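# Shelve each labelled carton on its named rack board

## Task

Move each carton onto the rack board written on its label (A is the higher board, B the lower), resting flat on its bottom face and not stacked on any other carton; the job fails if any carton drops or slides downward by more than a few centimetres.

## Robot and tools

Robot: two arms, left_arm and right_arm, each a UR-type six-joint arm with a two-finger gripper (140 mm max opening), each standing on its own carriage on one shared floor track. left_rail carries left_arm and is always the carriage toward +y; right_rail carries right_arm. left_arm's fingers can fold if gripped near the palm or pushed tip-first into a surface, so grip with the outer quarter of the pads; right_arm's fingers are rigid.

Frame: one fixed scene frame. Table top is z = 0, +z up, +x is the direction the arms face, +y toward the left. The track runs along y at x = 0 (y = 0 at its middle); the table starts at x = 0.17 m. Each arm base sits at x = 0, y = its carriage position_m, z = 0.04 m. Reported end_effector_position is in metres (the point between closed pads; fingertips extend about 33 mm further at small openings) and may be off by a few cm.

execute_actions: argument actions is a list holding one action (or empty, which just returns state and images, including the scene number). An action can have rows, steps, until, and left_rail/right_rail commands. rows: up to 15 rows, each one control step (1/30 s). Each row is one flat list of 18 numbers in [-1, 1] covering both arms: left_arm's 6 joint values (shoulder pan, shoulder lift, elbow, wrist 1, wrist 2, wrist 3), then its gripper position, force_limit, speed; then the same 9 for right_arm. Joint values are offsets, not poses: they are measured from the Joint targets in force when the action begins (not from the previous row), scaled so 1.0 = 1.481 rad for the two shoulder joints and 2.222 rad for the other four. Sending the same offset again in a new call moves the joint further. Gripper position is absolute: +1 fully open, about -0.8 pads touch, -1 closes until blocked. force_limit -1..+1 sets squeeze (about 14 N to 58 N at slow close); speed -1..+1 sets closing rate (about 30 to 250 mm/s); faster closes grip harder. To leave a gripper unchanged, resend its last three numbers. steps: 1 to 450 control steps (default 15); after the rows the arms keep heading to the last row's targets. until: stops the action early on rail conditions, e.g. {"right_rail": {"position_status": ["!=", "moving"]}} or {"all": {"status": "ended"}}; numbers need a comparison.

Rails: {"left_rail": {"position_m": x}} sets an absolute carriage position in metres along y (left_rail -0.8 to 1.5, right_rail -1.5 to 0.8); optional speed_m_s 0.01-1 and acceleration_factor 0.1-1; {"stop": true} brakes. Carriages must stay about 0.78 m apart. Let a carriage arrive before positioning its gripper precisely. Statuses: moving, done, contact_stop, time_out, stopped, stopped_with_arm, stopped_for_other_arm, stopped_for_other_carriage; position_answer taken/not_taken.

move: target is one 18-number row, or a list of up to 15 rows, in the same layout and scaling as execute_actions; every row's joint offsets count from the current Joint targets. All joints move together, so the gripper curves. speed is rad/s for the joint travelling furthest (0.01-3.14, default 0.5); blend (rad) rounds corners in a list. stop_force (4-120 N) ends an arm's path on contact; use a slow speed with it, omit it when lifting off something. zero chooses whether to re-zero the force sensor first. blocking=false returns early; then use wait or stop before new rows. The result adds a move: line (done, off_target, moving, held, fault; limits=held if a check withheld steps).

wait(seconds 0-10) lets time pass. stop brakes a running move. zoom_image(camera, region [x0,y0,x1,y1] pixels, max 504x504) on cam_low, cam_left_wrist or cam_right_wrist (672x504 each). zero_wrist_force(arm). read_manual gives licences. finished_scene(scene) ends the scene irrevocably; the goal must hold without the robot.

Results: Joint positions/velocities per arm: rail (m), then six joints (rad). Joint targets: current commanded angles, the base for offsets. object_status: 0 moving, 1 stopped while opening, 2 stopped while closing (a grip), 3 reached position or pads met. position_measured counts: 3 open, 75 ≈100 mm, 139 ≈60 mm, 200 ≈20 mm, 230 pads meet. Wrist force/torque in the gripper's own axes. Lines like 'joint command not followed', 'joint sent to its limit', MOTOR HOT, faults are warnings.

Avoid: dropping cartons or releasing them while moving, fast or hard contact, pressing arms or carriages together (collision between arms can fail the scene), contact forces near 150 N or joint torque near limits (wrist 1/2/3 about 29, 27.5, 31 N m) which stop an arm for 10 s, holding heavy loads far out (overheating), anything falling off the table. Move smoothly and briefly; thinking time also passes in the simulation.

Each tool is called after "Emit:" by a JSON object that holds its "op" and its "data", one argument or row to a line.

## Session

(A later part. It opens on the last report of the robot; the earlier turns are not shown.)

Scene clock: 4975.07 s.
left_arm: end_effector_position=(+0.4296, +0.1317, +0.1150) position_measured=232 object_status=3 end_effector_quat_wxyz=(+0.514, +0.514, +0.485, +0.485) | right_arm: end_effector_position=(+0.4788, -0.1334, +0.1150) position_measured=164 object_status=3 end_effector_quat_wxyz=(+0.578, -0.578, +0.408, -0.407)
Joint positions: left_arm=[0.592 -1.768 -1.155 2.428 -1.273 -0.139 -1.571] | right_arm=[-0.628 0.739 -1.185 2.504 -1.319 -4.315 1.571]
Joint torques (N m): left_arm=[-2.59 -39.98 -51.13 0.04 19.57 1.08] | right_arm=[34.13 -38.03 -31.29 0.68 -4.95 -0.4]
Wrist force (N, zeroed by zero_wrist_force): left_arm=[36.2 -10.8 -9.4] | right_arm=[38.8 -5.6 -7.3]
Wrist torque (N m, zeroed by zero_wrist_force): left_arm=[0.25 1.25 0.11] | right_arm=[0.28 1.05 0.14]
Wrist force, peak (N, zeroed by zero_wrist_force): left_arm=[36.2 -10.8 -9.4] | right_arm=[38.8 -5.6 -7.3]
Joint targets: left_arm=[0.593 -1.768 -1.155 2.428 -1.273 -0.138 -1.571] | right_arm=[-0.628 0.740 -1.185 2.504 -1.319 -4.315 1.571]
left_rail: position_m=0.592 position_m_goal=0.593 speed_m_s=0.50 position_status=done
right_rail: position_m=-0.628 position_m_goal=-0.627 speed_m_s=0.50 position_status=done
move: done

Emit:
{"op": "move", "data": {
  "target": [
    [0.000418, 0.000365, -0.000619, 0.000376, 0.000279, 0, -1, -1, -0.5, 0.001132, 0.000294, -0.00053, 0.000334, 0.000754, 0, -0.28, 0, -0.5],
    [0.000418, -0.011725, -0.000883, 0.008698, 0.000279, 0, -1, -1, -0.5, 0.001132, -0.013104, -0.00082, 0.009554, 0.000754, 0, -0.28, 0, -0.5]
  ],
  "speed": [0.02, 0.03],
  "cameras": ["cam_low"]
}}

Scene clock: 5010.70 s.
left_arm: end_effector_position=(+0.4297, +0.1308, +0.1225) position_measured=232 object_status=3 end_effector_quat_wxyz=(+0.514, +0.514, +0.485, +0.485) | right_arm: end_effector_position=(+0.4786, -0.1325, +0.1225) position_measured=164 object_status=3 end_effector_quat_wxyz=(+0.578, -0.578, +0.408, -0.407)
Joint positions: left_arm=[0.592 -1.767 -1.172 2.426 -1.254 -0.138 -1.571] | right_arm=[-0.628 0.741 -1.204 2.502 -1.298 -4.313 1.571]
Joint torques (N m): left_arm=[-5.4 -78.96 -58.57 -0.29 24.45 0.7] | right_arm=[39.2 -72.8 -40.78 -3.96 -8.02 -0.49]
Wrist force (N, zeroed by zero_wrist_force): left_arm=[47.0 -11.2 -10.9] | right_arm=[48.4 10.3 -5.9]
Wrist torque (N m, zeroed by zero_wrist_force): left_arm=[0.21 1.68 0.11] | right_arm=[-0.16 1.23 0.17]
Wrist force, peak (N, zeroed by zero_wrist_force): left_arm=[47.3 -10.7 -11.0] | right_arm=[48.5 10.4 -5.8]
Joint targets: left_arm=[0.593 -1.767 -1.172 2.426 -1.254 -0.138 -1.571] | right_arm=[-0.628 0.741 -1.205 2.502 -1.298 -4.313 1.571]
left_rail: position_m=0.592 position_m_goal=0.593 speed_m_s=0.50 position_status=done
right_rail: position_m=-0.628 position_m_goal=-0.627 speed_m_s=0.50 position_status=done
move: done

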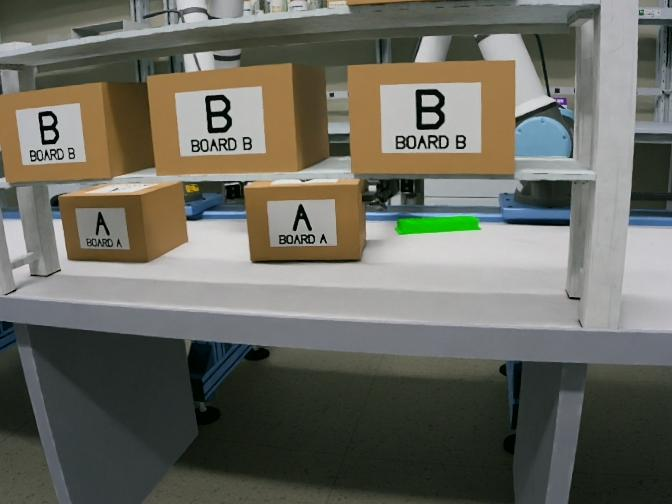

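Emit:
{"op": "zoom_image", "data": {
  "camera": "cam_low",
  "region": [230, 160, 390, 280]
}}

Scaled by 3.150.

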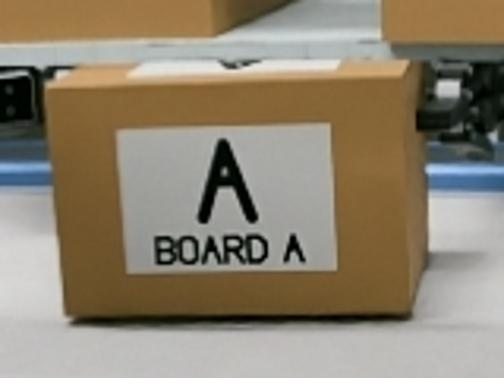

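Emit:
{"op": "move", "data": {
  "target": [
    [0, -0.096182, -0.006424, 0.070531, 0, 0, -1, -1, -0.5, 0, -0.107014, -0.007046, 0.078373, 0, 0, -0.28, 0, -0.5],
    [0, -0.182686, -0.020096, 0.141859, 0, 0, -1, -1, -0.5, 0, -0.202355, -0.021943, 0.156816, 0, 0, -0.28, 0, -0.5],
    [0, -0.256808, -0.040361, 0.211528, 0, 0, -1, -1, -0.5, 0, -0.282636, -0.043805, 0.232187, 0, 0, -0.28, 0, -0.5],
    [0, -0.317425, -0.066431, 0.278, 0, 0, -1, -1, -0.5, 0, -0.346816, -0.071615, 0.302774, 0, 0, -0.28, 0, -0.5]
  ],
  "speed": 0.13,
  "blend": [0.01, 0.01, 0.01, 0],
  "cameras": ["cam_low"]
}}

Scene clock: 5125.77 s.
left_arm: end_effector_position=(+0.4297, +0.1308, +0.3724) position_measured=232 object_status=3 end_effector_quat_wxyz=(+0.514, +0.514, +0.485, +0.485) | right_arm: end_effector_position=(+0.4786, -0.1325, +0.3724) position_measured=164 object_status=3 end_effector_quat_wxyz=(+0.578, -0.578, +0.408, -0.407)
Joint positions: left_arm=[0.593 -1.767 -1.643 2.279 -0.636 -0.138 -1.571] | right_arm=[-0.628 0.741 -1.718 2.343 -0.625 -4.313 1.571]
Joint torques (N m): left_arm=[-18.65 -50.05 -75.18 0.18 24.59 0.71] | right_arm=[37.02 -45.25 -61.42 -3.41 -23.22 -0.43]
Wrist force (N, zeroed by zero_wrist_force): left_arm=[45.0 -11.0 -10.7] | right_arm=[46.1 10.3 -5.5]
Wrist torque (N m, zeroed by zero_wrist_force): left_arm=[0.22 1.54 0.12] | right_arm=[-0.11 1.20 0.14]
Wrist force, peak (N, zeroed by zero_wrist_force): left_arm=[58.2 -10.5 -13.5] | right_arm=[59.8 10.8 -7.0]
Joint targets: left_arm=[0.593 -1.767 -1.643 2.279 -0.636 -0.138 -1.571] | right_arm=[-0.628 0.741 -1.718 2.343 -0.625 -4.313 1.571]
left_rail: position_m=0.593 speed_m_s=0.50 position_status=done
right_rail: position_m=-0.628 position_m_goal=-0.627 speed_m_s=0.50 position_status=done
move: done

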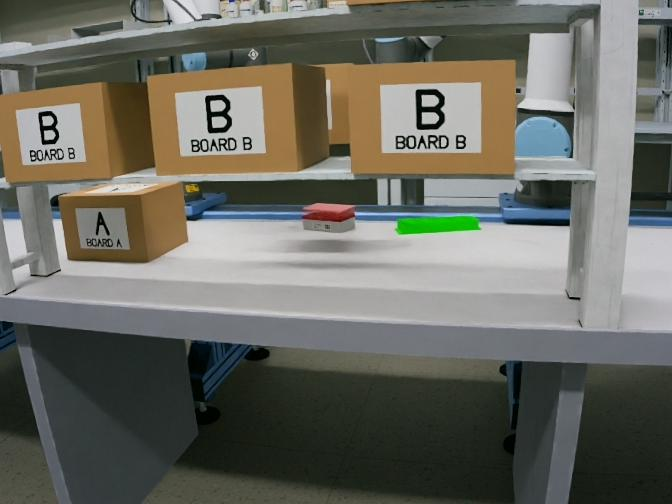

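Emit:
{"op": "move", "data": {
  "target": [
    [0, -0.047305, -0.031121, 0.06265, 0, 0, -1, -1, -0.5, 0, -0.048768, -0.032827, 0.065332, 0, 0, -0.28, 0, -0.5],
    [0, -0.082157, -0.066666, 0.121425, 0, 0, -1, -1, -0.5, 0, -0.083724, -0.069933, 0.125737, 0, 0, -0.28, 0, -0.5],
    [0, -0.105907, -0.106185, 0.176774, 0, 0, -1, -1, -0.5, 0, -0.106587, -0.11081, 0.181852, 0, 0, -0.28, 0, -0.5],
    [0, -0.115858, -0.133431, 0.210652, 0, 0, -1, -1, -0.5, 0, -0.115706, -0.138805, 0.215925, 0, 0, -0.28, 0, -0.5],
    [0, -0.122074, -0.162165, 0.243529, 0, 0, -1, -1, -0.5, 0, -0.120971, -0.168187, 0.248816, 0, 0, -0.28, 0, -0.5]
  ],
  "speed": 0.12,
  "blend": [0.01, 0.01, 0.01, 0.01, 0],
  "cameras": ["cam_low"]
}}

Scene clock: 5146.33 s.
left_arm: end_effector_position=(+0.4297, +0.1308, +0.6399) position_measured=232 object_status=3 end_effector_quat_wxyz=(+0.514, +0.514, +0.485, +0.485) end_effector_velocity=(-0.001, -0.001, +0.003) end_effector_angular_velocity=(-0.001, +0.000, -0.001) | right_arm: end_effector_position=(+0.4786, -0.1325, +0.6399) position_measured=164 object_status=3 end_effector_quat_wxyz=(+0.578, -0.578, +0.408, -0.407)
Joint positions: left_arm=[0.592 -1.767 -1.823 1.918 -0.095 -0.138 -1.571] | right_arm=[-0.628 0.741 -1.897 1.97 -0.072 -4.313 1.571]
Joint velocities: left_arm=[0 -0.001 0 -0.005 0.003 0 0] | right_arm=[within noise]
Joint torques (N m): left_arm=[-34.08 -28.16 -73.76 -0.21 24.23 1.26] | right_arm=[35.68 -27.57 -64.91 -3.73 -24.75 -0.22]
Wrist force (N, zeroed by zero_wrist_force): left_arm=[47.1 -11.8 -10.8] | right_arm=[49.2 10.7 -6.1]
Wrist torque (N m, zeroed by zero_wrist_force): left_arm=[0.14 1.64 0.11] | right_arm=[-0.11 1.12 0.18]
Wrist force, peak (N, zeroed by zero_wrist_force): left_arm=[58.1 -11.1 -13.7] | right_arm=[59.9 10.9 -7.1]
Joint targets: left_arm=[0.593 -1.767 -1.824 1.918 -0.095 -0.138 -1.571] | right_arm=[-0.628 0.741 -1.898 1.970 -0.072 -4.313 1.571]
left_rail: position_m=0.592 position_m_goal=0.593 speed_m_s=0.50 position_status=done
right_rail: position_m=-0.628 position_m_goal=-0.627 speed_m_s=0.50 position_status=done
move: done

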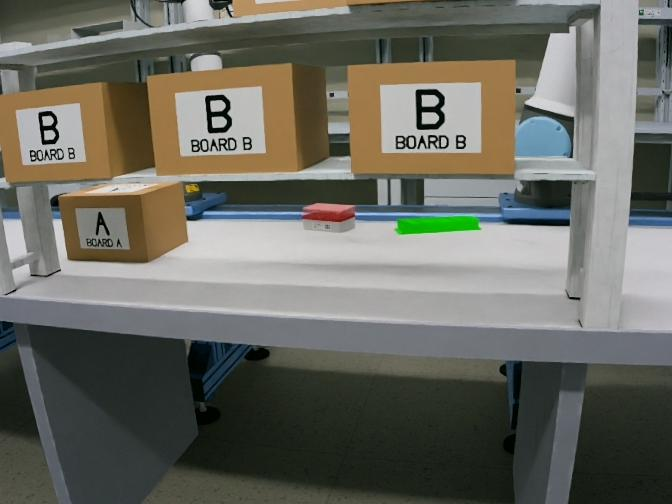

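Emit:
{"op": "move", "data": {
  "target": [
    [0.089485, 0.011116, -0.00548, -0.001929, 0.069394, 0, -1, -1, -0.5, -0.048028, 0.032813, -0.014872, -0.006998, -0.02226, 0, -0.28, 0, -0.5],
    [0.178537, 0.030764, -0.015477, -0.005028, 0.1385, 0, -1, -1, -0.5, -0.088304, 0.069678, -0.032885, -0.013556, -0.039354, 0, -0.28, 0, -0.5],
    [0.264286, 0.057894, -0.029938, -0.008649, 0.205404, 0, -1, -1, -0.5, -0.122096, 0.109592, -0.05397, -0.019075, -0.052126, 0, -0.28, 0, -0.5]
  ],
  "speed": 0.09,
  "blend": [0.01, 0.01, 0],
  "cameras": ["cam_left_wrist", "cam_right_wrist"]
}}

Scene clock: 5244.17 s.
left_arm: end_effector_position=(+0.5991, +0.1271, +0.6400) position_measured=232 object_status=3 end_effector_quat_wxyz=(+0.530, +0.530, +0.468, +0.468) | right_arm: end_effector_position=(+0.6309, -0.1382, +0.6400) position_measured=164 object_status=3 end_effector_quat_wxyz=(+0.564, -0.564, +0.426, -0.426)
Joint positions: left_arm=[0.592 -1.376 -1.738 1.852 -0.114 0.318 -1.571] | right_arm=[-0.628 0.561 -1.735 1.85 -0.115 -4.429 1.571]
Joint torques (N m): left_arm=[-12.52 4.44 -77.53 -12.43 25.48 1.56] | right_arm=[16.67 -24.82 -64.51 -15.84 -25.52 -0.28]
Wrist force (N, zeroed by zero_wrist_force): left_arm=[46.5 -11.2 -10.5] | right_arm=[47.9 11.6 -6.6]
Wrist torque (N m, zeroed by zero_wrist_force): left_arm=[0.18 1.65 0.08] | right_arm=[-0.11 1.25 -0.01]
Wrist force, peak (N, zeroed by zero_wrist_force): left_arm=[56.9 -10.8 -12.6] | right_arm=[58.5 10.9 -7.5]
Joint targets: left_arm=[0.593 -1.376 -1.738 1.852 -0.114 0.319 -1.571] | right_arm=[-0.628 0.561 -1.735 1.850 -0.115 -4.429 1.571]
left_rail: position_m=0.592 position_m_goal=0.593 speed_m_s=0.50 position_status=done
right_rail: position_m=-0.628 position_m_goal=-0.627 speed_m_s=0.50 position_status=done
move: done
cam_left_wrist: T_world_to_cam=[[-0.018294, 0.000463456, 0.999833, -0.619981], [-0.451375, -0.8923, -0.00784522, 0.385052], [0.892147, -0.451442, 0.0165329, -0.304855], [0, 0, 0, 1]] pos_world=[0.434436, 0.206245, 0.627938]
cam_right_wrist: T_world_to_cam=[[-0.0184655, 0.0182988, -0.999662, 0.661006], [-0.558241, 0.829287, 0.0254918, 0.452222], [0.829474, 0.558523, -0.00509809, -0.2668], [0, 0, 0, 1]] pos_world=[0.485958, -0.238104, 0.647894]

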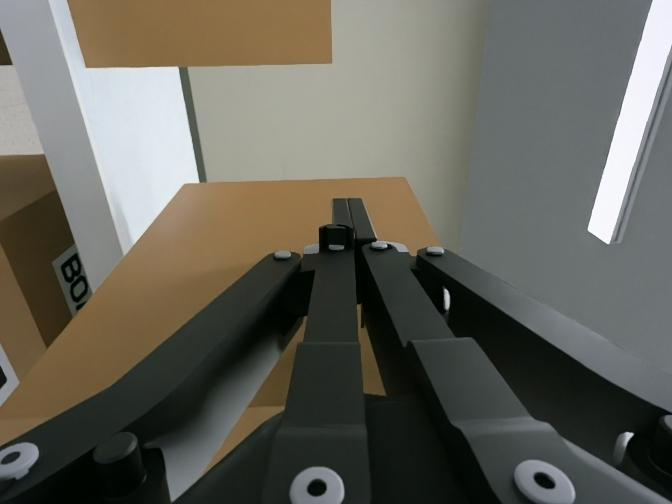

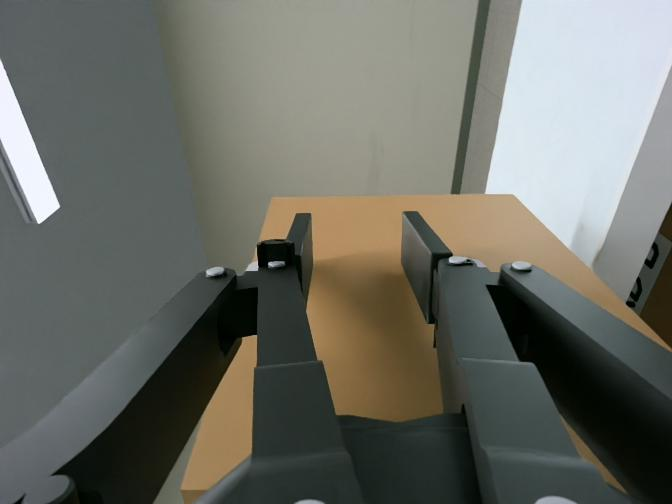

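Emit:
{"op": "move", "data": {
  "target": [
    [0.08034, 0.03339, -0.018854, -0.003401, 0.063299, 0, -1, -1, -0.5, -0.028461, 0.042191, -0.024099, -0.004022, -0.009218, 0, -0.28, 0, -0.5],
    [0.15403, 0.07183, -0.042023, -0.005853, 0.122166, 0, -1, -1, -0.5, -0.052556, 0.086107, -0.051189, -0.006203, -0.015527, 0, -0.28, 0, -0.5],
    [0.225787, 0.118571, -0.072311, -0.006718, 0.179744, 0, -1, -1, -0.5, -0.075612, 0.135681, -0.084236, -0.006198, -0.021144, 0, -0.28, 0, -0.5]
  ],
  "speed": 0.08,
  "blend": [0.01, 0.01, 0],
  "cameras": ["cam_left_wrist", "cam_right_wrist"]
}}

Scene clock: 5301.10 s.
left_arm: end_effector_position=(+0.7738, +0.1229, +0.6400) position_measured=232 object_status=3 end_effector_quat_wxyz=(+0.545, +0.545, +0.451, +0.451) | right_arm: end_effector_position=(+0.7883, -0.1433, +0.6400) position_measured=164 object_status=3 end_effector_quat_wxyz=(+0.550, -0.550, +0.444, -0.444)
Joint positions: left_arm=[0.592 -1.041 -1.562 1.691 -0.129 0.718 -1.571] | right_arm=[-0.627 0.449 -1.534 1.663 -0.128 -4.476 1.571]
Joint torques (N m): left_arm=[-25.14 -18.32 -79.62 -14.15 25.93 1.63] | right_arm=[25.52 -47.1 -63.3 -15.38 -26.61 -0.35]
Wrist force (N, zeroed by zero_wrist_force): left_arm=[48.6 -9.6 -11.5] | right_arm=[49.9 10.7 -6.6]
Wrist torque (N m, zeroed by zero_wrist_force): left_arm=[0.19 1.75 0.11] | right_arm=[-0.20 1.31 -0.13]
Wrist force, peak (N, zeroed by zero_wrist_force): left_arm=[57.6 -10.6 -13.0] | right_arm=[58.7 12.0 -7.3]
Joint targets: left_arm=[0.593 -1.041 -1.562 1.691 -0.129 0.718 -1.571] | right_arm=[-0.628 0.449 -1.534 1.663 -0.128 -4.476 1.571]
left_rail: position_m=0.592 position_m_goal=0.593 speed_m_s=0.50 position_status=done
right_rail: position_m=-0.627 speed_m_s=0.50 position_status=done
move: done
cam_left_wrist: T_world_to_cam=[[-0.018225, 0.00164916, 0.999833, -0.616983], [-0.50833, -0.861127, -0.00784549, 0.500371], [0.86097, -0.508388, 0.0165323, -0.431468], [0, 0, 0, 1]] pos_world=[0.61459, 0.212547, 0.627938]
cam_right_wrist: T_world_to_cam=[[-0.0172367, 0.0194598, -0.999662, 0.663203], [-0.503167, 0.863813, 0.0254912, 0.505834], [0.864017, 0.503436, -0.00509776, -0.429629], [0, 0, 0, 1]] pos_world=[0.637158, -0.233561, 0.647894]

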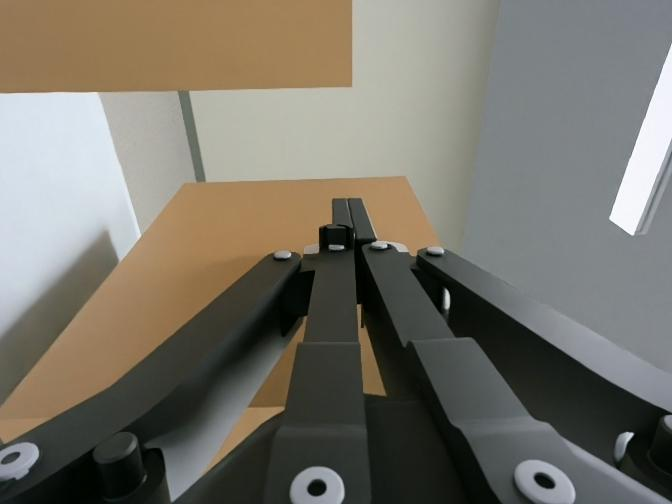

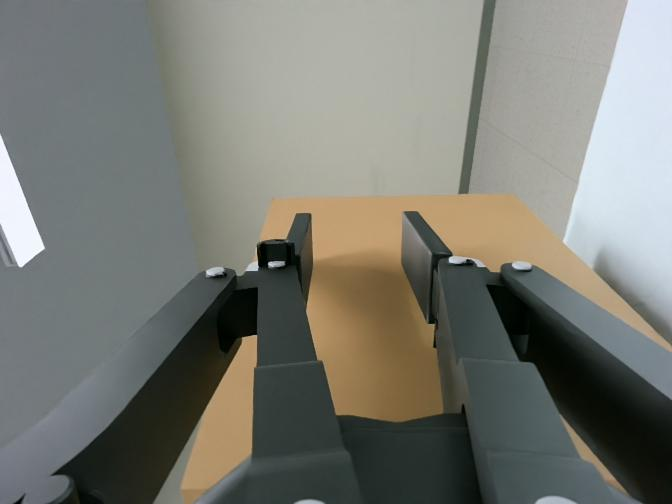

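Emit:
{"op": "move", "data": {
  "target": [0, 0.010109, 0.034738, -0.041476, 0, 0, -1, -1, -0.5, 0, 0.010012, 0.034593, -0.041266, 0, 0, -0.28, 0, -0.5],
  "speed": 0.022,
  "stop_force": 8,
  "cameras": []
}}

Scene clock: 5318.37 s.
left_arm: end_effector_position=(+0.7741, +0.1226, +0.5992) position_measured=232 object_status=3 end_effector_quat_wxyz=(+0.545, +0.545, +0.451, +0.451) | right_arm: end_effector_position=(+0.7888, -0.1431, +0.5986) position_measured=164 object_status=3 end_effector_quat_wxyz=(+0.550, -0.550, +0.444, -0.444)
Joint positions: left_arm=[0.592 -1.041 -1.55 1.752 -0.202 0.718 -1.571] | right_arm=[-0.627 0.449 -1.522 1.724 -0.202 -4.476 1.571]
Joint torques (N m): left_arm=[-40.23 -55.28 -73.22 -3.39 25.63 1.52] | right_arm=[37.99 -63.12 -58.64 -3.37 -22.9 -0.77]
Wrist force (N, zeroed by zero_wrist_force): left_arm=[53.1 -3.1 -12.5] | right_arm=[55.3 3.7 -9.5]
Wrist torque (N m, zeroed by zero_wrist_force): left_arm=[-0.02 1.83 0.02] | right_arm=[-0.71 1.35 0.07]
Wrist force, peak (N, zeroed by zero_wrist_force): left_arm=[54.5 -10.6 -12.8] | right_arm=[56.1 11.9 -6.7]
Joint targets: left_arm=[0.593 -1.041 -1.550 1.752 -0.202 0.718 -1.571] | right_arm=[-0.628 0.449 -1.522 1.724 -0.202 -4.476 1.571]
left_rail: position_m=0.592 position_m_goal=0.593 speed_m_s=0.50 position_status=done
right_rail: position_m=-0.627 speed_m_s=0.50 position_status=done
move: contact (left_arm, right_arm); left_arm: the wrist 1 is farthest, 0.020 rad from its target; right_arm: the wrist 1 is farthest, 0.018 rad from its target

Emit:
{"op": "move", "data": {
  "target": [0, 0.001167, 0.004007, -0.004785, 0, 0, -1, -1, -0.5, 0, 0.001155, 0.003991, -0.004761, 0, 0, -0.28, 0, -0.5],
  "speed": 0.01,
  "stop_force": 7,
  "cameras": ["cam_low"]
}}

Scene clock: 5326.90 s.
left_arm: end_effector_position=(+0.7741, +0.1227, +0.5989) position_measured=232 object_status=3 end_effector_quat_wxyz=(+0.545, +0.545, +0.451, +0.451) | right_arm: end_effector_position=(+0.7887, -0.1431, +0.5980) position_measured=164 object_status=3 end_effector_quat_wxyz=(+0.550, -0.550, +0.444, -0.444)
Joint positions: left_arm=[0.592 -1.041 -1.55 1.752 -0.203 0.718 -1.571] | right_arm=[-0.627 0.449 -1.522 1.725 -0.203 -4.476 1.571]
Joint torques (N m): left_arm=[-35.69 -26.13 -70.74 -2.27 25.81 1.26] | right_arm=[38.23 -52.41 -54.91 -2.06 -22.7 -0.44]
Wrist force (N, zeroed by zero_wrist_force): left_arm=[52.8 1.8 -12.0] | right_arm=[55.4 -1.3 -9.9]
Wrist torque (N m, zeroed by zero_wrist_force): left_arm=[-0.13 1.86 -0.06] | right_arm=[-0.60 1.35 0.13]
Wrist force, peak (N, zeroed by zero_wrist_force): left_arm=[53.2 -3.2 -12.5] | right_arm=[55.8 -0.9 -9.9]
Joint targets: left_arm=[0.593 -1.041 -1.550 1.752 -0.203 0.718 -1.571] | right_arm=[-0.628 0.449 -1.522 1.725 -0.203 -4.476 1.571]
left_rail: position_m=0.592 position_m_goal=0.593 speed_m_s=0.50 position_status=done
right_rail: position_m=-0.627 speed_m_s=0.50 position_status=done
move: contact (left_arm, right_arm)

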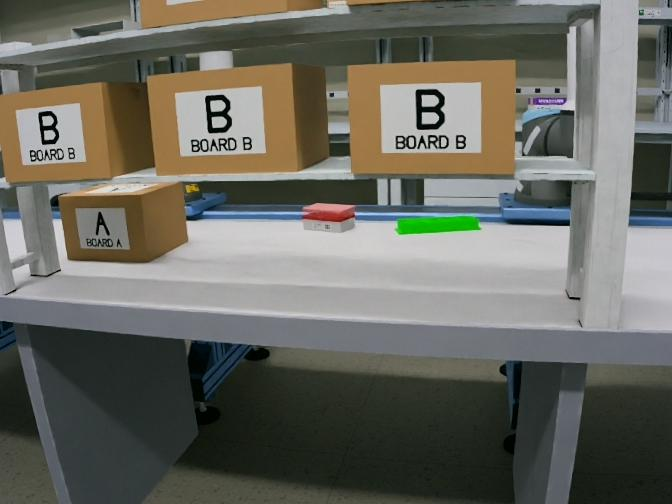

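Emit:
{"op": "move", "data": {
  "target": [0.014491, -0.018702, 0.012551, -0.000086, 0.009658, 0, -1, -1, -0.5, -0.025487, -0.017851, 0.012351, -0.000453, -0.016988, 0, -0.28, 0, -0.5],
  "speed": 0.02,
  "cameras": ["cam_left_wrist", "cam_right_wrist"]
}}

Scene clock: 5360.87 s.
left_arm: end_effector_position=(+0.7738, +0.1465, +0.5989) position_measured=232 object_status=3 end_effector_quat_wxyz=(+0.545, +0.545, +0.451, +0.451) | right_arm: end_effector_position=(+0.7890, -0.1669, +0.5981) position_measured=164 object_status=3 end_effector_quat_wxyz=(+0.550, -0.550, +0.444, -0.444)
Joint positions: left_arm=[0.592 -1.02 -1.578 1.78 -0.203 0.739 -1.571] | right_arm=[-0.627 0.411 -1.549 1.752 -0.204 -4.514 1.571]
Joint torques (N m): left_arm=[10.97 -70.51 -40.42 -4.99 2.67 1.28] | right_arm=[-15.78 -63.49 -35.96 -7.27 -3.68 -0.67]
Wrist force (N, zeroed by zero_wrist_force): left_arm=[0.4 -0.3 0.1] | right_arm=[7.0 1.9 -2.3]
Wrist torque (N m, zeroed by zero_wrist_force): left_arm=[-0.07 -0.08 0.00] | right_arm=[0.45 -1.58 -0.04]
Wrist force, peak (N, zeroed by zero_wrist_force): left_arm=[53.1 1.9 -12.1] | right_arm=[55.9 -0.5 -9.5]
Joint targets: left_arm=[0.593 -1.020 -1.578 1.780 -0.203 0.739 -1.571] | right_arm=[-0.628 0.411 -1.549 1.752 -0.204 -4.514 1.571]
left_rail: position_m=0.592 position_m_goal=0.593 speed_m_s=0.50 position_status=done
right_rail: position_m=-0.627 speed_m_s=0.50 position_status=done
move: done
cam_left_wrist: T_world_to_cam=[[-0.0185503, 0.00207799, 0.999826, -0.575725], [-0.508331, -0.861128, -0.00764164, 0.520303], [0.860962, -0.508385, 0.0170305, -0.419164], [0, 0, 0, 1]] pos_world=[0.61469, 0.236147, 0.586739]
cam_right_wrist: T_world_to_cam=[[-0.0169747, 0.0196123, -0.999664, 0.621465], [-0.503056, 0.863878, 0.0254904, 0.527679], [0.864087, 0.503319, -0.00479795, -0.418774], [0, 0, 0, 1]] pos_world=[0.637858, -0.257262, 0.605796]

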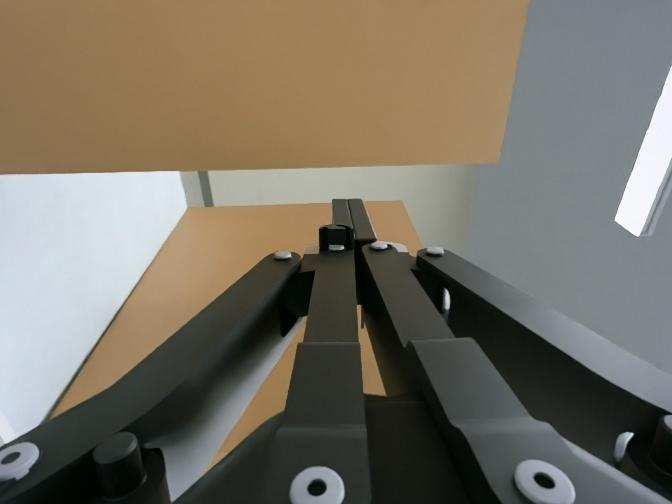

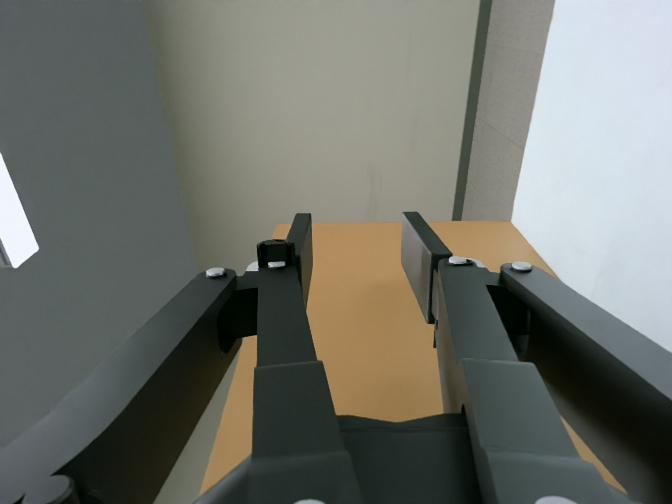

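Emit:
{"op": "move", "data": {
  "target": [
    [-0.072644, -0.054883, 0.034657, 0.001923, -0.048419, 0, -1, -1, -0.5, 0.033779, -0.0556, 0.036266, 0.000792, 0.022514, 0, -0.28, 0, -0.5],
    [-0.157049, -0.107335, 0.064759, 0.006782, -0.104676, 0, -1, -1, -0.5, 0.075222, -0.108331, 0.067587, 0.004617, 0.050137, 0, -0.28, 0, -0.5]
  ],
  "speed": [0.1, 0.2],
  "blend": [0.01, 0],
  "cameras": ["cam_left_wrist", "cam_right_wrist"]
}}

Scene clock: 5408.20 s.
left_arm: end_effector_position=(+0.6442, +0.1461, +0.5989) position_measured=232 object_status=3 end_effector_quat_wxyz=(+0.545, +0.545, +0.451, +0.451) | right_arm: end_effector_position=(+0.6591, -0.1672, +0.5981) position_measured=164 object_status=3 end_effector_quat_wxyz=(+0.550, -0.550, +0.444, -0.444)
Joint positions: left_arm=[0.592 -1.252 -1.737 1.924 -0.188 0.507 -1.571] | right_arm=[-0.628 0.522 -1.709 1.902 -0.194 -4.403 1.571]
Joint torques (N m): left_arm=[-12.88 -54.38 -38.24 1.51 -2.73 1.74] | right_arm=[10.56 -48.97 -36.05 0.15 3.74 -0.47]
Wrist force (N, zeroed by zero_wrist_force): left_arm=[0.3 -0.6 -0.5] | right_arm=[6.3 1.3 -2.7]
Wrist torque (N m, zeroed by zero_wrist_force): left_arm=[-0.14 -0.06 -0.01] | right_arm=[0.28 -1.44 -0.05]
Wrist force, peak (N, zeroed by zero_wrist_force): left_arm=[1.3 -0.6 1.2] | right_arm=[7.3 1.8 -2.7]
Joint targets: left_arm=[0.593 -1.252 -1.737 1.924 -0.188 0.507 -1.571] | right_arm=[-0.628 0.522 -1.709 1.902 -0.194 -4.403 1.571]
left_rail: position_m=0.592 position_m_goal=0.593 speed_m_s=0.50 position_status=done
right_rail: position_m=-0.628 position_m_goal=-0.627 speed_m_s=0.50 position_status=done
move: done
cam_left_wrist: T_world_to_cam=[[-0.0183617, 0.00219783, 0.999829, -0.578252], [-0.508337, -0.861126, -0.00744261, 0.453913], [0.860962, -0.508387, 0.016929, -0.30764], [0, 0, 0, 1]] pos_world=[0.48499, 0.235747, 0.586739]
cam_right_wrist: T_world_to_cam=[[-0.0168897, 0.0196602, -0.999664, 0.619334], [-0.503133, 0.863833, 0.0254894, 0.46253], [0.864044, 0.503394, -0.00469823, -0.306447], [0, 0, 0, 1]] pos_world=[0.507958, -0.257461, 0.605896]

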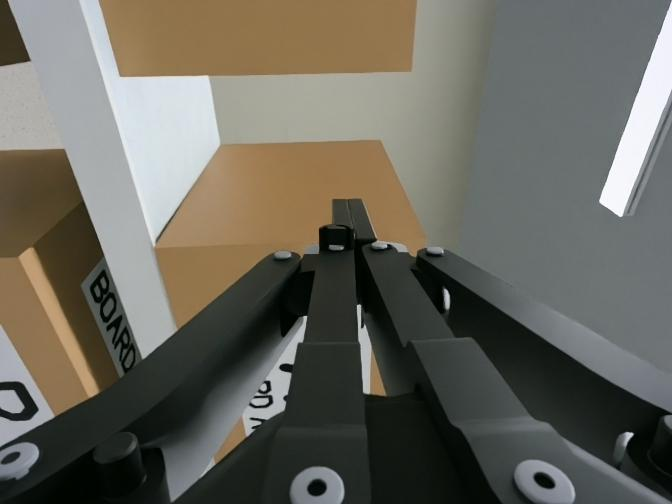

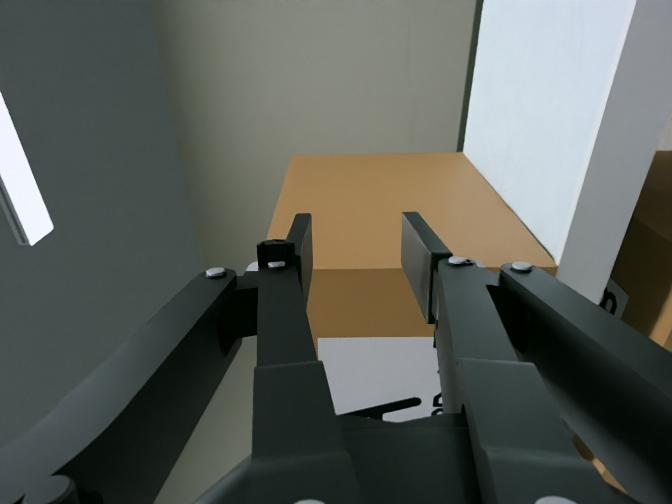

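Emit:
{"op": "execute_actions", "data": {
  "actions": [
    {"right_rail": {"position_m": -1.12, "speed_m_s": 0.5, "acceleration_factor": 0.5}, "steps": 120, "until": {"right_rail": {"position_status": ["!=", "moving"]}}}
  ],
  "cameras": []
}}

Emit:
{"op": "execute_actions", "data": {
  "actions": [
    {"left_rail": {"position_m": 0.1, "speed_m_s": 0.5, "acceleration_factor": 0.5}, "steps": 120, "until": {"left_rail": {"position_status": ["!=", "moving"]}}}
  ],
  "cameras": ["cam_low"]
}}

Scene clock: 5418.47 s.
left_arm: end_effector_position=(+0.6440, +0.1462, +0.5989) position_measured=232 object_status=3 end_effector_quat_wxyz=(+0.545, +0.545, +0.451, +0.451) | right_arm: end_effector_position=(+0.6590, -0.6596, +0.5981) position_measured=164 object_status=3 end_effector_quat_wxyz=(+0.550, -0.550, +0.444, -0.444) end_effector_velocity=(-0.001, +0.001, -0.001) end_effector_angular_velocity=(+0.000, +0.001, +0.003)
Joint positions: left_arm=[0.592 -1.252 -1.737 1.924 -0.188 0.507 -1.571] | right_arm=[-1.12 0.522 -1.709 1.902 -0.194 -4.403 1.571]
Joint velocities: left_arm=[within noise] | right_arm=[-0.001 0.001 0 0 0.001 -0.001 0.001]
Joint torques (N m): left_arm=[-12.2 -52.94 -47.6 0.71 -1.35 1.62] | right_arm=[10.51 -44.11 -46.62 -0.54 2.86 -0.43]
Wrist force (N, zeroed by zero_wrist_force): left_arm=[0.5 -0.6 -0.2] | right_arm=[6.6 1.7 -2.4]
Wrist torque (N m, zeroed by zero_wrist_force): left_arm=[-0.13 -0.10 -0.01] | right_arm=[0.37 -1.52 -0.05]
Wrist force, peak (N, zeroed by zero_wrist_force): left_arm=[0.6 -0.8 -0.2] | right_arm=[7.3 1.9 -2.7]
Joint targets: left_arm=[0.593 -1.252 -1.737 1.924 -0.188 0.507 -1.571] | right_arm=[-1.120 0.522 -1.709 1.902 -0.194 -4.403 1.571]
Tool commands: left_gripper/position=-1.0 left_gripper/force_limit=-1.0 left_gripper/speed=-0.5 right_gripper/position=-0.28 right_gripper/force_limit=+0.0 right_gripper/speed=-0.5
left_rail: position_m=0.592 position_m_goal=0.593 speed_m_s=0.50 position_status=done
right_rail: position_m=-1.120 speed_m_s=0.50 position_status=done

Scene clock: 5421.17 s.
left_arm: end_effector_position=(+0.6440, -0.3463, +0.5989) position_measured=232 object_status=3 end_effector_quat_wxyz=(+0.545, +0.545, +0.451, +0.451) end_effector_velocity=(+0.000, -0.001, +0.000) end_effector_angular_velocity=(+0.002, +0.000, +0.000) | right_arm: end_effector_position=(+0.6590, -0.6597, +0.5981) position_measured=164 object_status=3 end_effector_quat_wxyz=(+0.550, -0.550, +0.444, -0.444)
Joint positions: left_arm=[0.1 -1.252 -1.737 1.924 -0.188 0.507 -1.571] | right_arm=[-1.12 0.522 -1.709 1.902 -0.194 -4.403 1.571]
Joint velocities: left_arm=[-0.001 0.001 0 -0.001 0.002 0 0.001] | right_arm=[within noise]
Joint torques (N m): left_arm=[-8.94 -18.78 -52.28 0.08 -1.64 1.75] | right_arm=[10.13 -36.61 -49.9 -0.99 2.58 -0.48]
Wrist force (N, zeroed by zero_wrist_force): left_arm=[0.3 -0.5 -0.1] | right_arm=[6.6 1.7 -2.7]
Wrist torque (N m, zeroed by zero_wrist_force): left_arm=[-0.12 -0.06 -0.01] | right_arm=[0.38 -1.49 -0.05]
Wrist force, peak (N, zeroed by zero_wrist_force): left_arm=[1.4 -0.4 -0.4] | right_arm=[7.0 1.7 -2.6]
Joint targets: left_arm=[0.100 -1.252 -1.737 1.924 -0.188 0.507 -1.571] | right_arm=[-1.120 0.522 -1.709 1.902 -0.194 -4.403 1.571]
Tool commands: left_gripper/position=-1.0 left_gripper/force_limit=-1.0 left_gripper/speed=-0.5 right_gripper/position=-0.28 right_gripper/force_limit=+0.0 right_gripper/speed=-0.5
left_rail: position_m=0.100 speed_m_s=0.50 position_status=done
right_rail: position_m=-1.120 speed_m_s=0.50 position_status=done

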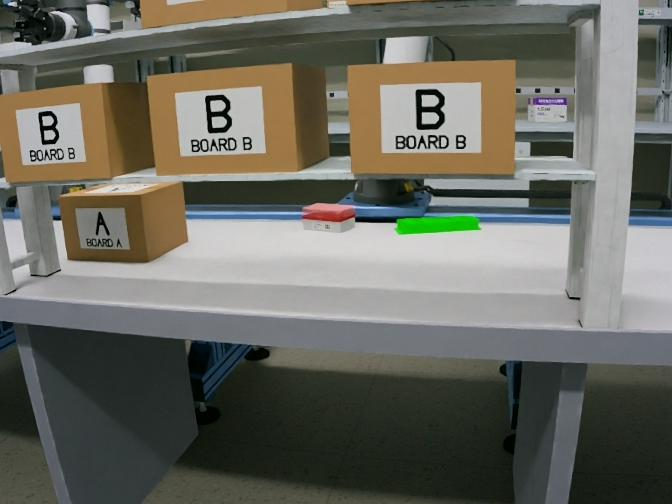

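Emit:
{"op": "move", "data": {
  "target": [-0.260333, 0.053053, 0.264902, -0.300263, -0.168116, 0, -1, -1, -0.5, 0.156497, 0.108831, 0.228325, -0.300862, 0.109708, 0, -0.28, 0, -0.5],
  "speed": 0.5,
  "cameras": ["cam_left_wrist", "cam_right_wrist"]
}}

Scene clock: 5451.10 s.
left_arm: end_effector_position=(+0.4859, -0.3006, +0.2803) position_measured=232 object_status=3 end_effector_quat_wxyz=(+0.548, +0.547, +0.448, +0.447) | right_arm: end_effector_position=(+0.4961, -0.6609, +0.2798) position_measured=164 object_status=3 end_effector_quat_wxyz=(+0.548, -0.547, +0.448, -0.447)
Joint positions: left_arm=[0.1 -1.638 -1.659 2.513 -0.855 0.133 -1.571] | right_arm=[-1.12 0.754 -1.548 2.41 -0.862 -4.159 1.571]
Joint torques (N m): left_arm=[-14.13 -3.08 -20.73 -2.63 -2.23 2.13] | right_arm=[12.88 -24.98 -21.44 -6.91 3 -0.28]
Wrist force (N, zeroed by zero_wrist_force): left_arm=[0.2 -0.4 0.2] | right_arm=[6.4 2.2 -1.9]
Wrist torque (N m, zeroed by zero_wrist_force): left_arm=[-0.08 -0.07 -0.01] | right_arm=[0.48 -1.43 -0.01]
Wrist force, peak (N, zeroed by zero_wrist_force): left_arm=[1.3 -2.4 -1.3] | right_arm=[7.1 4.0 -3.6]
Joint targets: left_arm=[0.100 -1.638 -1.658 2.513 -0.855 0.133 -1.571] | right_arm=[-1.120 0.754 -1.548 2.410 -0.862 -4.159 1.571]
left_rail: position_m=0.100 speed_m_s=0.50 position_status=done
right_rail: position_m=-1.120 speed_m_s=0.50 position_status=done
move: done
cam_left_wrist: T_world_to_cam=[[-0.0181103, 0.00240188, 0.999833, -0.261755], [-0.518704, -0.854922, -0.00734169, -0.00668991], [0.854762, -0.51875, 0.0167288, -0.393177], [0, 0, 0, 1]] pos_world=[0.327863, -0.209052, 0.268239]
cam_right_wrist: T_world_to_cam=[[-0.0167023, 0.019948, -0.999661, 0.308192], [-0.492768, 0.869785, 0.0255895, 0.813925], [0.870001, 0.493028, -0.00469769, 0.0716441], [0, 0, 0, 1]] pos_world=[0.343893, -0.74941, 0.287596]

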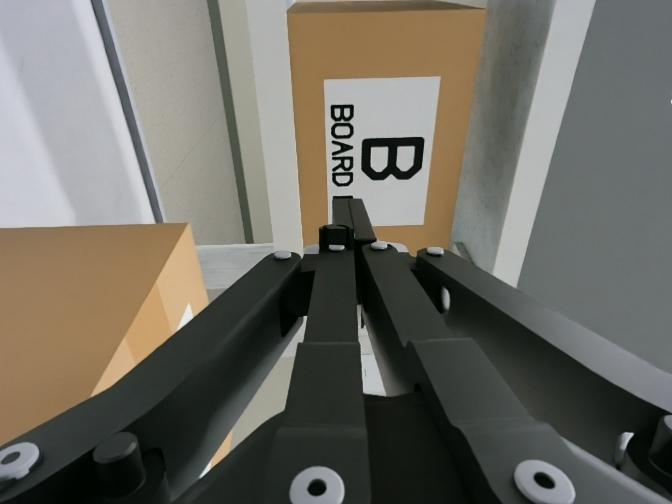

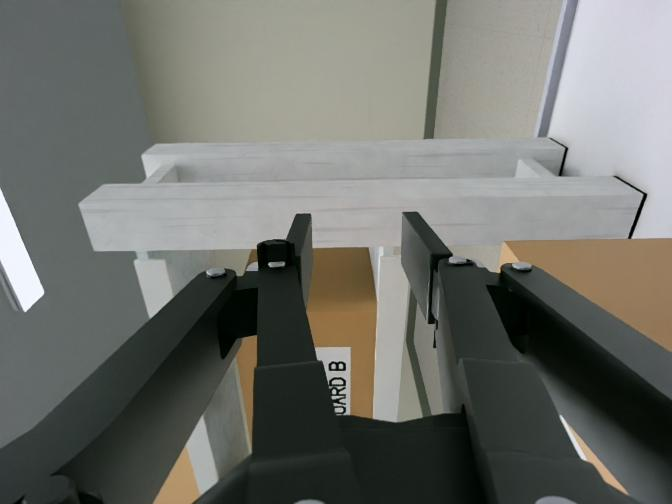

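Emit:
{"op": "zoom_image", "data": {
  "camera": "cam_left_wrist",
  "region": [120, 190, 240, 280]
}}

Emit:
{"op": "zoom_image", "data": {
  "camera": "cam_right_wrist",
  "region": [450, 190, 570, 280]
}}

Scaled by 4.200.

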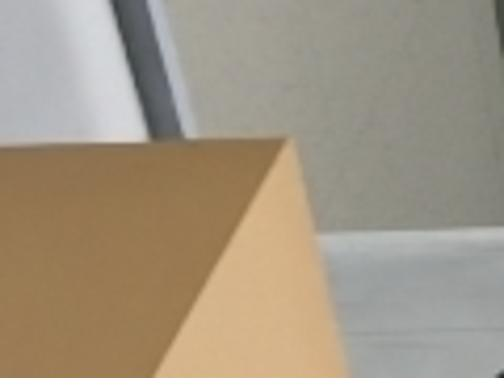

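Scaled by 4.200.

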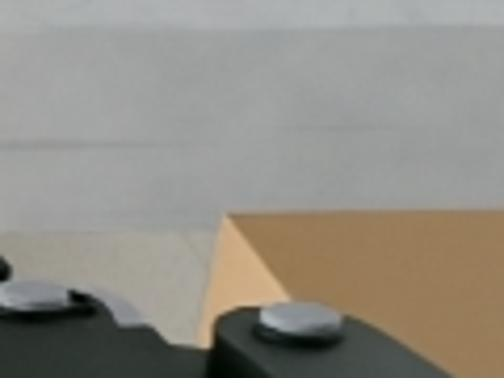

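Emit:
{"op": "zoom_image", "data": {
  "camera": "cam_right_wrist",
  "region": [485, 225, 545, 270]
}}

Emit:
{"op": "zoom_image", "data": {
  "camera": "cam_left_wrist",
  "region": [80, 210, 240, 400]
}}

Scaled by 8.400.

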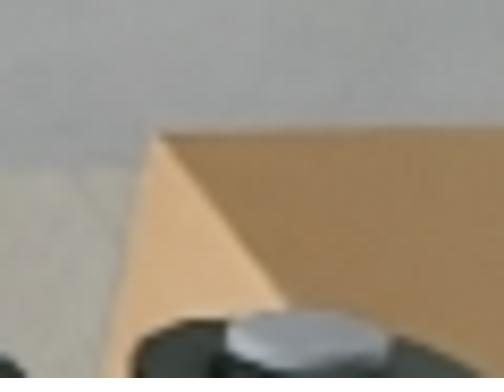

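Scaled by 2.653.

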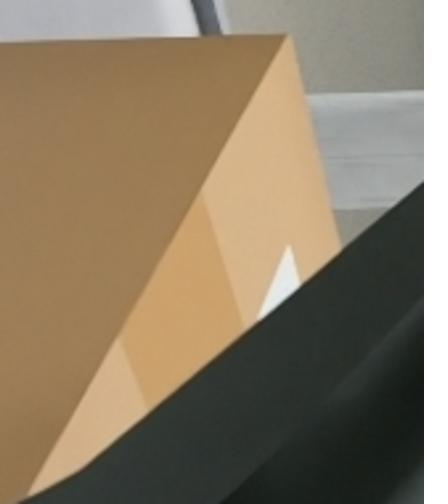

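Emit:
{"op": "move", "data": {
  "target": [-0.013573, 0.298415, 0.034889, -0.233787, -0.020298, 0, -1, -1, -0.5, -0.012323, 0.250338, 0.03372, -0.200379, -0.019464, 0, -0.28, 0, -0.5],
  "speed": 0.3,
  "cameras": ["cam_left_wrist", "cam_right_wrist"]
}}

Emit:
{"op": "zero_wrist_force", "data": {
  "arm": "left_arm"
}}

Emit:
{"op": "zero_wrist_force", "data": {
  "arm": "right_arm"
}}

Scene clock: 5545.53 s.
left_arm: end_effector_position=(+0.4806, -0.2979, +0.1151) position_measured=232 object_status=3 end_effector_quat_wxyz=(+0.542, +0.542, +0.454, +0.454) | right_arm: end_effector_position=(+0.4996, -0.6572, +0.1149) position_measured=164 object_status=3 end_effector_quat_wxyz=(+0.553, -0.553, +0.441, -0.441)
Joint positions: left_arm=[0.1 -1.658 -1.217 2.59 -1.374 0.088 -1.571] | right_arm=[-1.12 0.736 -1.177 2.485 -1.307 -4.202 1.571]
Joint torques (N m): left_arm=[-16.31 -19.23 2.69 -2.52 -2.09 1.5] | right_arm=[-15.36 -41.97 -4.59 -6.68 -2.82 -0.15]
Wrist force (N, zeroed by zero_wrist_force): left_arm=[0.2 -0.3 -0.2] | right_arm=[6.6 1.5 -2.0]
Wrist torque (N m, zeroed by zero_wrist_force): left_arm=[-0.07 -0.05 0.01] | right_arm=[0.38 -1.49 -0.03]
Wrist force, peak (N, zeroed by zero_wrist_force): left_arm=[0.3 -1.4 -0.1] | right_arm=[6.9 2.4 -2.1]
Joint targets: left_arm=[0.100 -1.658 -1.216 2.590 -1.374 0.088 -1.571] | right_arm=[-1.120 0.736 -1.177 2.485 -1.307 -4.202 1.571]
left_rail: position_m=0.100 speed_m_s=0.50 position_status=done
right_rail: position_m=-1.120 speed_m_s=0.50 position_status=done
move: done
cam_left_wrist: T_world_to_cam=[[-0.0182152, 0.00185991, 0.999832, -0.0966977], [-0.497173, -0.86762, -0.00744366, -0.0225371], [0.86746, -0.497225, 0.0167286, -0.384093], [0, 0, 0, 1]] pos_world=[0.320219, -0.210354, 0.102939]
cam_right_wrist: T_world_to_cam=[[-0.0175739, 0.0191848, -0.999661, 0.143276], [-0.514309, 0.857226, 0.0254927, 0.81918], [0.857425, 0.514583, -0.00519794, 0.0865504], [0, 0, 0, 1]] pos_world=[0.349619, -0.749509, 0.122794]

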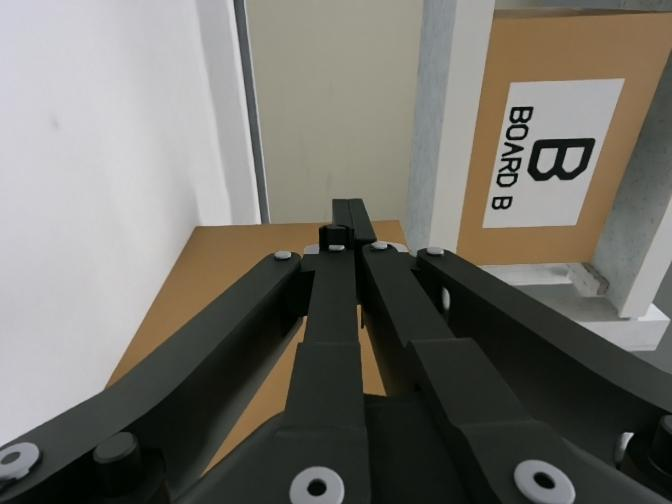

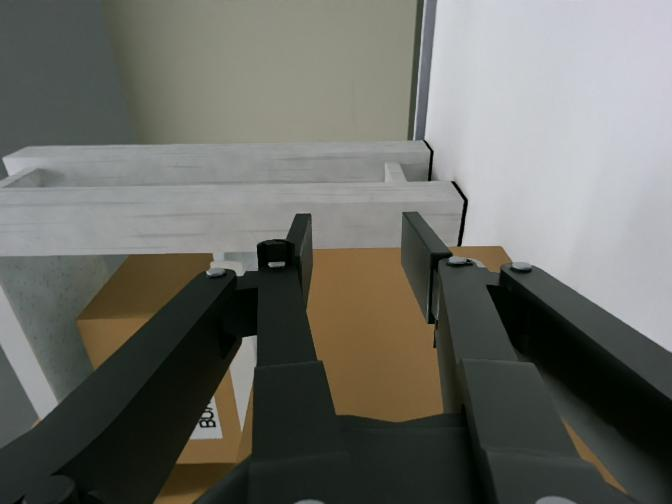

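Wrist force sensor zeroed.

Wrist force sensor zeroed.

Emit:
{"op": "move", "data": {
  "target": [0.010935, 0.025413, -0.04609, 0.029151, 0.007288, 0, -1, -1, -0.5, 0.065582, 0.026907, -0.044637, 0.026703, 0.043712, 0, -0.28, 0, -0.5],
  "speed": 0.023,
  "stop_force": 20,
  "cameras": []
}}

Scene clock: 5573.07 s.
left_arm: end_effector_position=(+0.4816, -0.3443, +0.1149) position_measured=232 object_status=3 end_effector_quat_wxyz=(+0.542, +0.542, +0.454, +0.454) | right_arm: end_effector_position=(+0.4992, -0.6134, +0.1147) position_measured=164 object_status=3 end_effector_quat_wxyz=(+0.553, -0.553, +0.441, -0.441)
Joint positions: left_arm=[0.1 -1.644 -1.185 2.504 -1.32 0.102 -1.571] | right_arm=[-1.12 0.814 -1.145 2.405 -1.26 -4.124 1.571]
Joint torques (N m): left_arm=[-19.99 -68.25 -10.6 -4.9 5.37 1.84] | right_arm=[-6.14 -65.29 -12.33 -5.77 -10.16 -0.38]
Wrist force (N, zeroed by zero_wrist_force): left_arm=[15.3 7.5 -7.7] | right_arm=[16.1 -5.6 -2.9]
Wrist torque (N m, zeroed by zero_wrist_force): left_arm=[-0.13 0.57 -0.12] | right_arm=[0.17 0.44 0.20]
Wrist force, peak (N, zeroed by zero_wrist_force): left_arm=[22.0 10.8 -15.1] | right_arm=[22.1 -5.0 -7.0]
Joint targets: left_arm=[0.100 -1.644 -1.185 2.504 -1.320 0.102 -1.571] | right_arm=[-1.120 0.814 -1.145 2.405 -1.260 -4.124 1.571]
left_rail: position_m=0.100 speed_m_s=0.50 position_status=done
right_rail: position_m=-1.120 speed_m_s=0.50 position_status=done
move: contact (left_arm, right_arm); left_arm: the elbow is farthest, 0.016 rad from its target; right_arm: the shoulder pan is farthest, 0.019 rad from its target

Emit:
{"op": "move", "data": {
  "target": [
    [0.000596, 0.001386, -0.002514, 0.00159, 0.000397, 0, -1, -1, -0.5, 0.003577, 0.001468, -0.002435, 0.001456, 0.002384, 0, -0.28, 0, -0.5],
    [0.000596, -0.011907, -0.002802, 0.010738, 0.000397, 0, -1, -1, -0.5, 0.003577, -0.010127, -0.002685, 0.009434, 0.002384, 0, -0.28, 0, -0.5]
  ],
  "speed": [0.015, 0.03],
  "cameras": ["cam_low"]
}}

Scene clock: 5602.70 s.
left_arm: end_effector_position=(+0.4818, -0.3472, +0.1224) position_measured=232 object_status=3 end_effector_quat_wxyz=(+0.542, +0.542, +0.455, +0.454) | right_arm: end_effector_position=(+0.4990, -0.6104, +0.1222) position_measured=164 object_status=3 end_effector_quat_wxyz=(+0.553, -0.553, +0.441, -0.441)
Joint positions: left_arm=[0.1 -1.643 -1.202 2.498 -1.296 0.103 -1.571] | right_arm=[-1.12 0.819 -1.16 2.399 -1.239 -4.119 1.571]
Joint torques (N m): left_arm=[-23.1 -78.12 -63.72 -2.03 26.89 1.68] | right_arm=[40.06 -73 -48.02 -3.84 -9.21 -0.29]
Wrist force (N, zeroed by zero_wrist_force): left_arm=[50.8 -10.5 -11.5] | right_arm=[52.3 8.8 -7.9]
Wrist torque (N m, zeroed by zero_wrist_force): left_arm=[0.31 1.86 0.10] | right_arm=[-0.07 1.35 0.21]
Wrist force, peak (N, zeroed by zero_wrist_force): left_arm=[50.9 -11.1 -11.5] | right_arm=[52.9 9.9 -7.4]
Joint targets: left_arm=[0.100 -1.643 -1.202 2.498 -1.296 0.103 -1.571] | right_arm=[-1.120 0.819 -1.160 2.399 -1.239 -4.119 1.571]
left_rail: position_m=0.100 speed_m_s=0.50 position_status=done
right_rail: position_m=-1.120 speed_m_s=0.50 position_status=done
move: done

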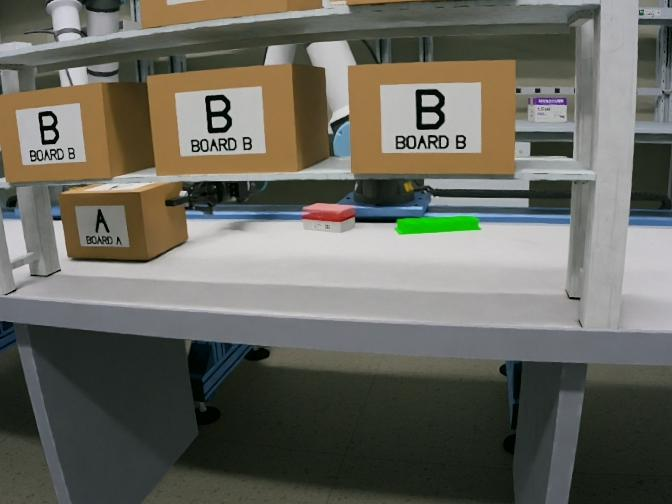

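Emit:
{"op": "move", "data": {
  "target": [
    [0, -0.106283, -0.007005, 0.077844, 0, 0, -1, -1, -0.5, 0, -0.093344, -0.006249, 0.068465, 0, 0, -0.28, 0, -0.5],
    [0, -0.201067, -0.021824, 0.155838, 0, 0, -1, -1, -0.5, 0, -0.177087, -0.019549, 0.13758, 0, 0, -0.28, 0, -0.5],
    [0, -0.280972, -0.043584, 0.230856, 0, 0, -1, -1, -0.5, 0, -0.249203, -0.039319, 0.205417, 0, 0, -0.28, 0, -0.5],
    [0, -0.344945, -0.071286, 0.301198, 0, 0, -1, -1, -0.5, 0, -0.308574, -0.064839, 0.270508, 0, 0, -0.28, 0, -0.5]
  ],
  "speed": 0.13,
  "blend": [0.01, 0.01, 0.01, 0],
  "cameras": ["cam_low"]
}}

Scene clock: 5672.57 s.
left_arm: end_effector_position=(+0.4817, -0.3473, +0.3724) position_measured=232 object_status=3 end_effector_quat_wxyz=(+0.542, +0.542, +0.455, +0.454) | right_arm: end_effector_position=(+0.4989, -0.6104, +0.3725) position_measured=164 object_status=3 end_effector_quat_wxyz=(+0.553, -0.553, +0.441, -0.441)
Joint positions: left_arm=[0.1 -1.643 -1.713 2.339 -0.627 0.103 -1.571] | right_arm=[-1.12 0.819 -1.617 2.255 -0.638 -4.119 1.571]
Joint torques (N m): left_arm=[-37.13 -44.72 -81.66 -1.58 26.16 2.12] | right_arm=[37.89 -50.95 -64.28 -4.58 -20.11 -0.17]
Wrist force (N, zeroed by zero_wrist_force): left_arm=[50.2 -11.6 -11.2] | right_arm=[51.7 9.9 -7.5]
Wrist torque (N m, zeroed by zero_wrist_force): left_arm=[0.26 1.75 0.10] | right_arm=[-0.10 1.35 0.18]
Wrist force, peak (N, zeroed by zero_wrist_force): left_arm=[65.0 -10.7 -14.7] | right_arm=[66.2 10.0 -9.2]
Joint targets: left_arm=[0.100 -1.643 -1.713 2.339 -0.627 0.103 -1.571] | right_arm=[-1.120 0.819 -1.617 2.255 -0.638 -4.119 1.571]
left_rail: position_m=0.100 speed_m_s=0.50 position_status=done
right_rail: position_m=-1.120 speed_m_s=0.50 position_status=done
move: done

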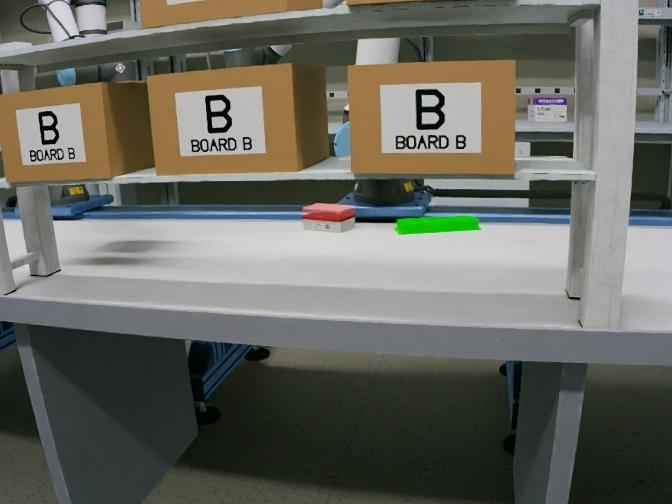

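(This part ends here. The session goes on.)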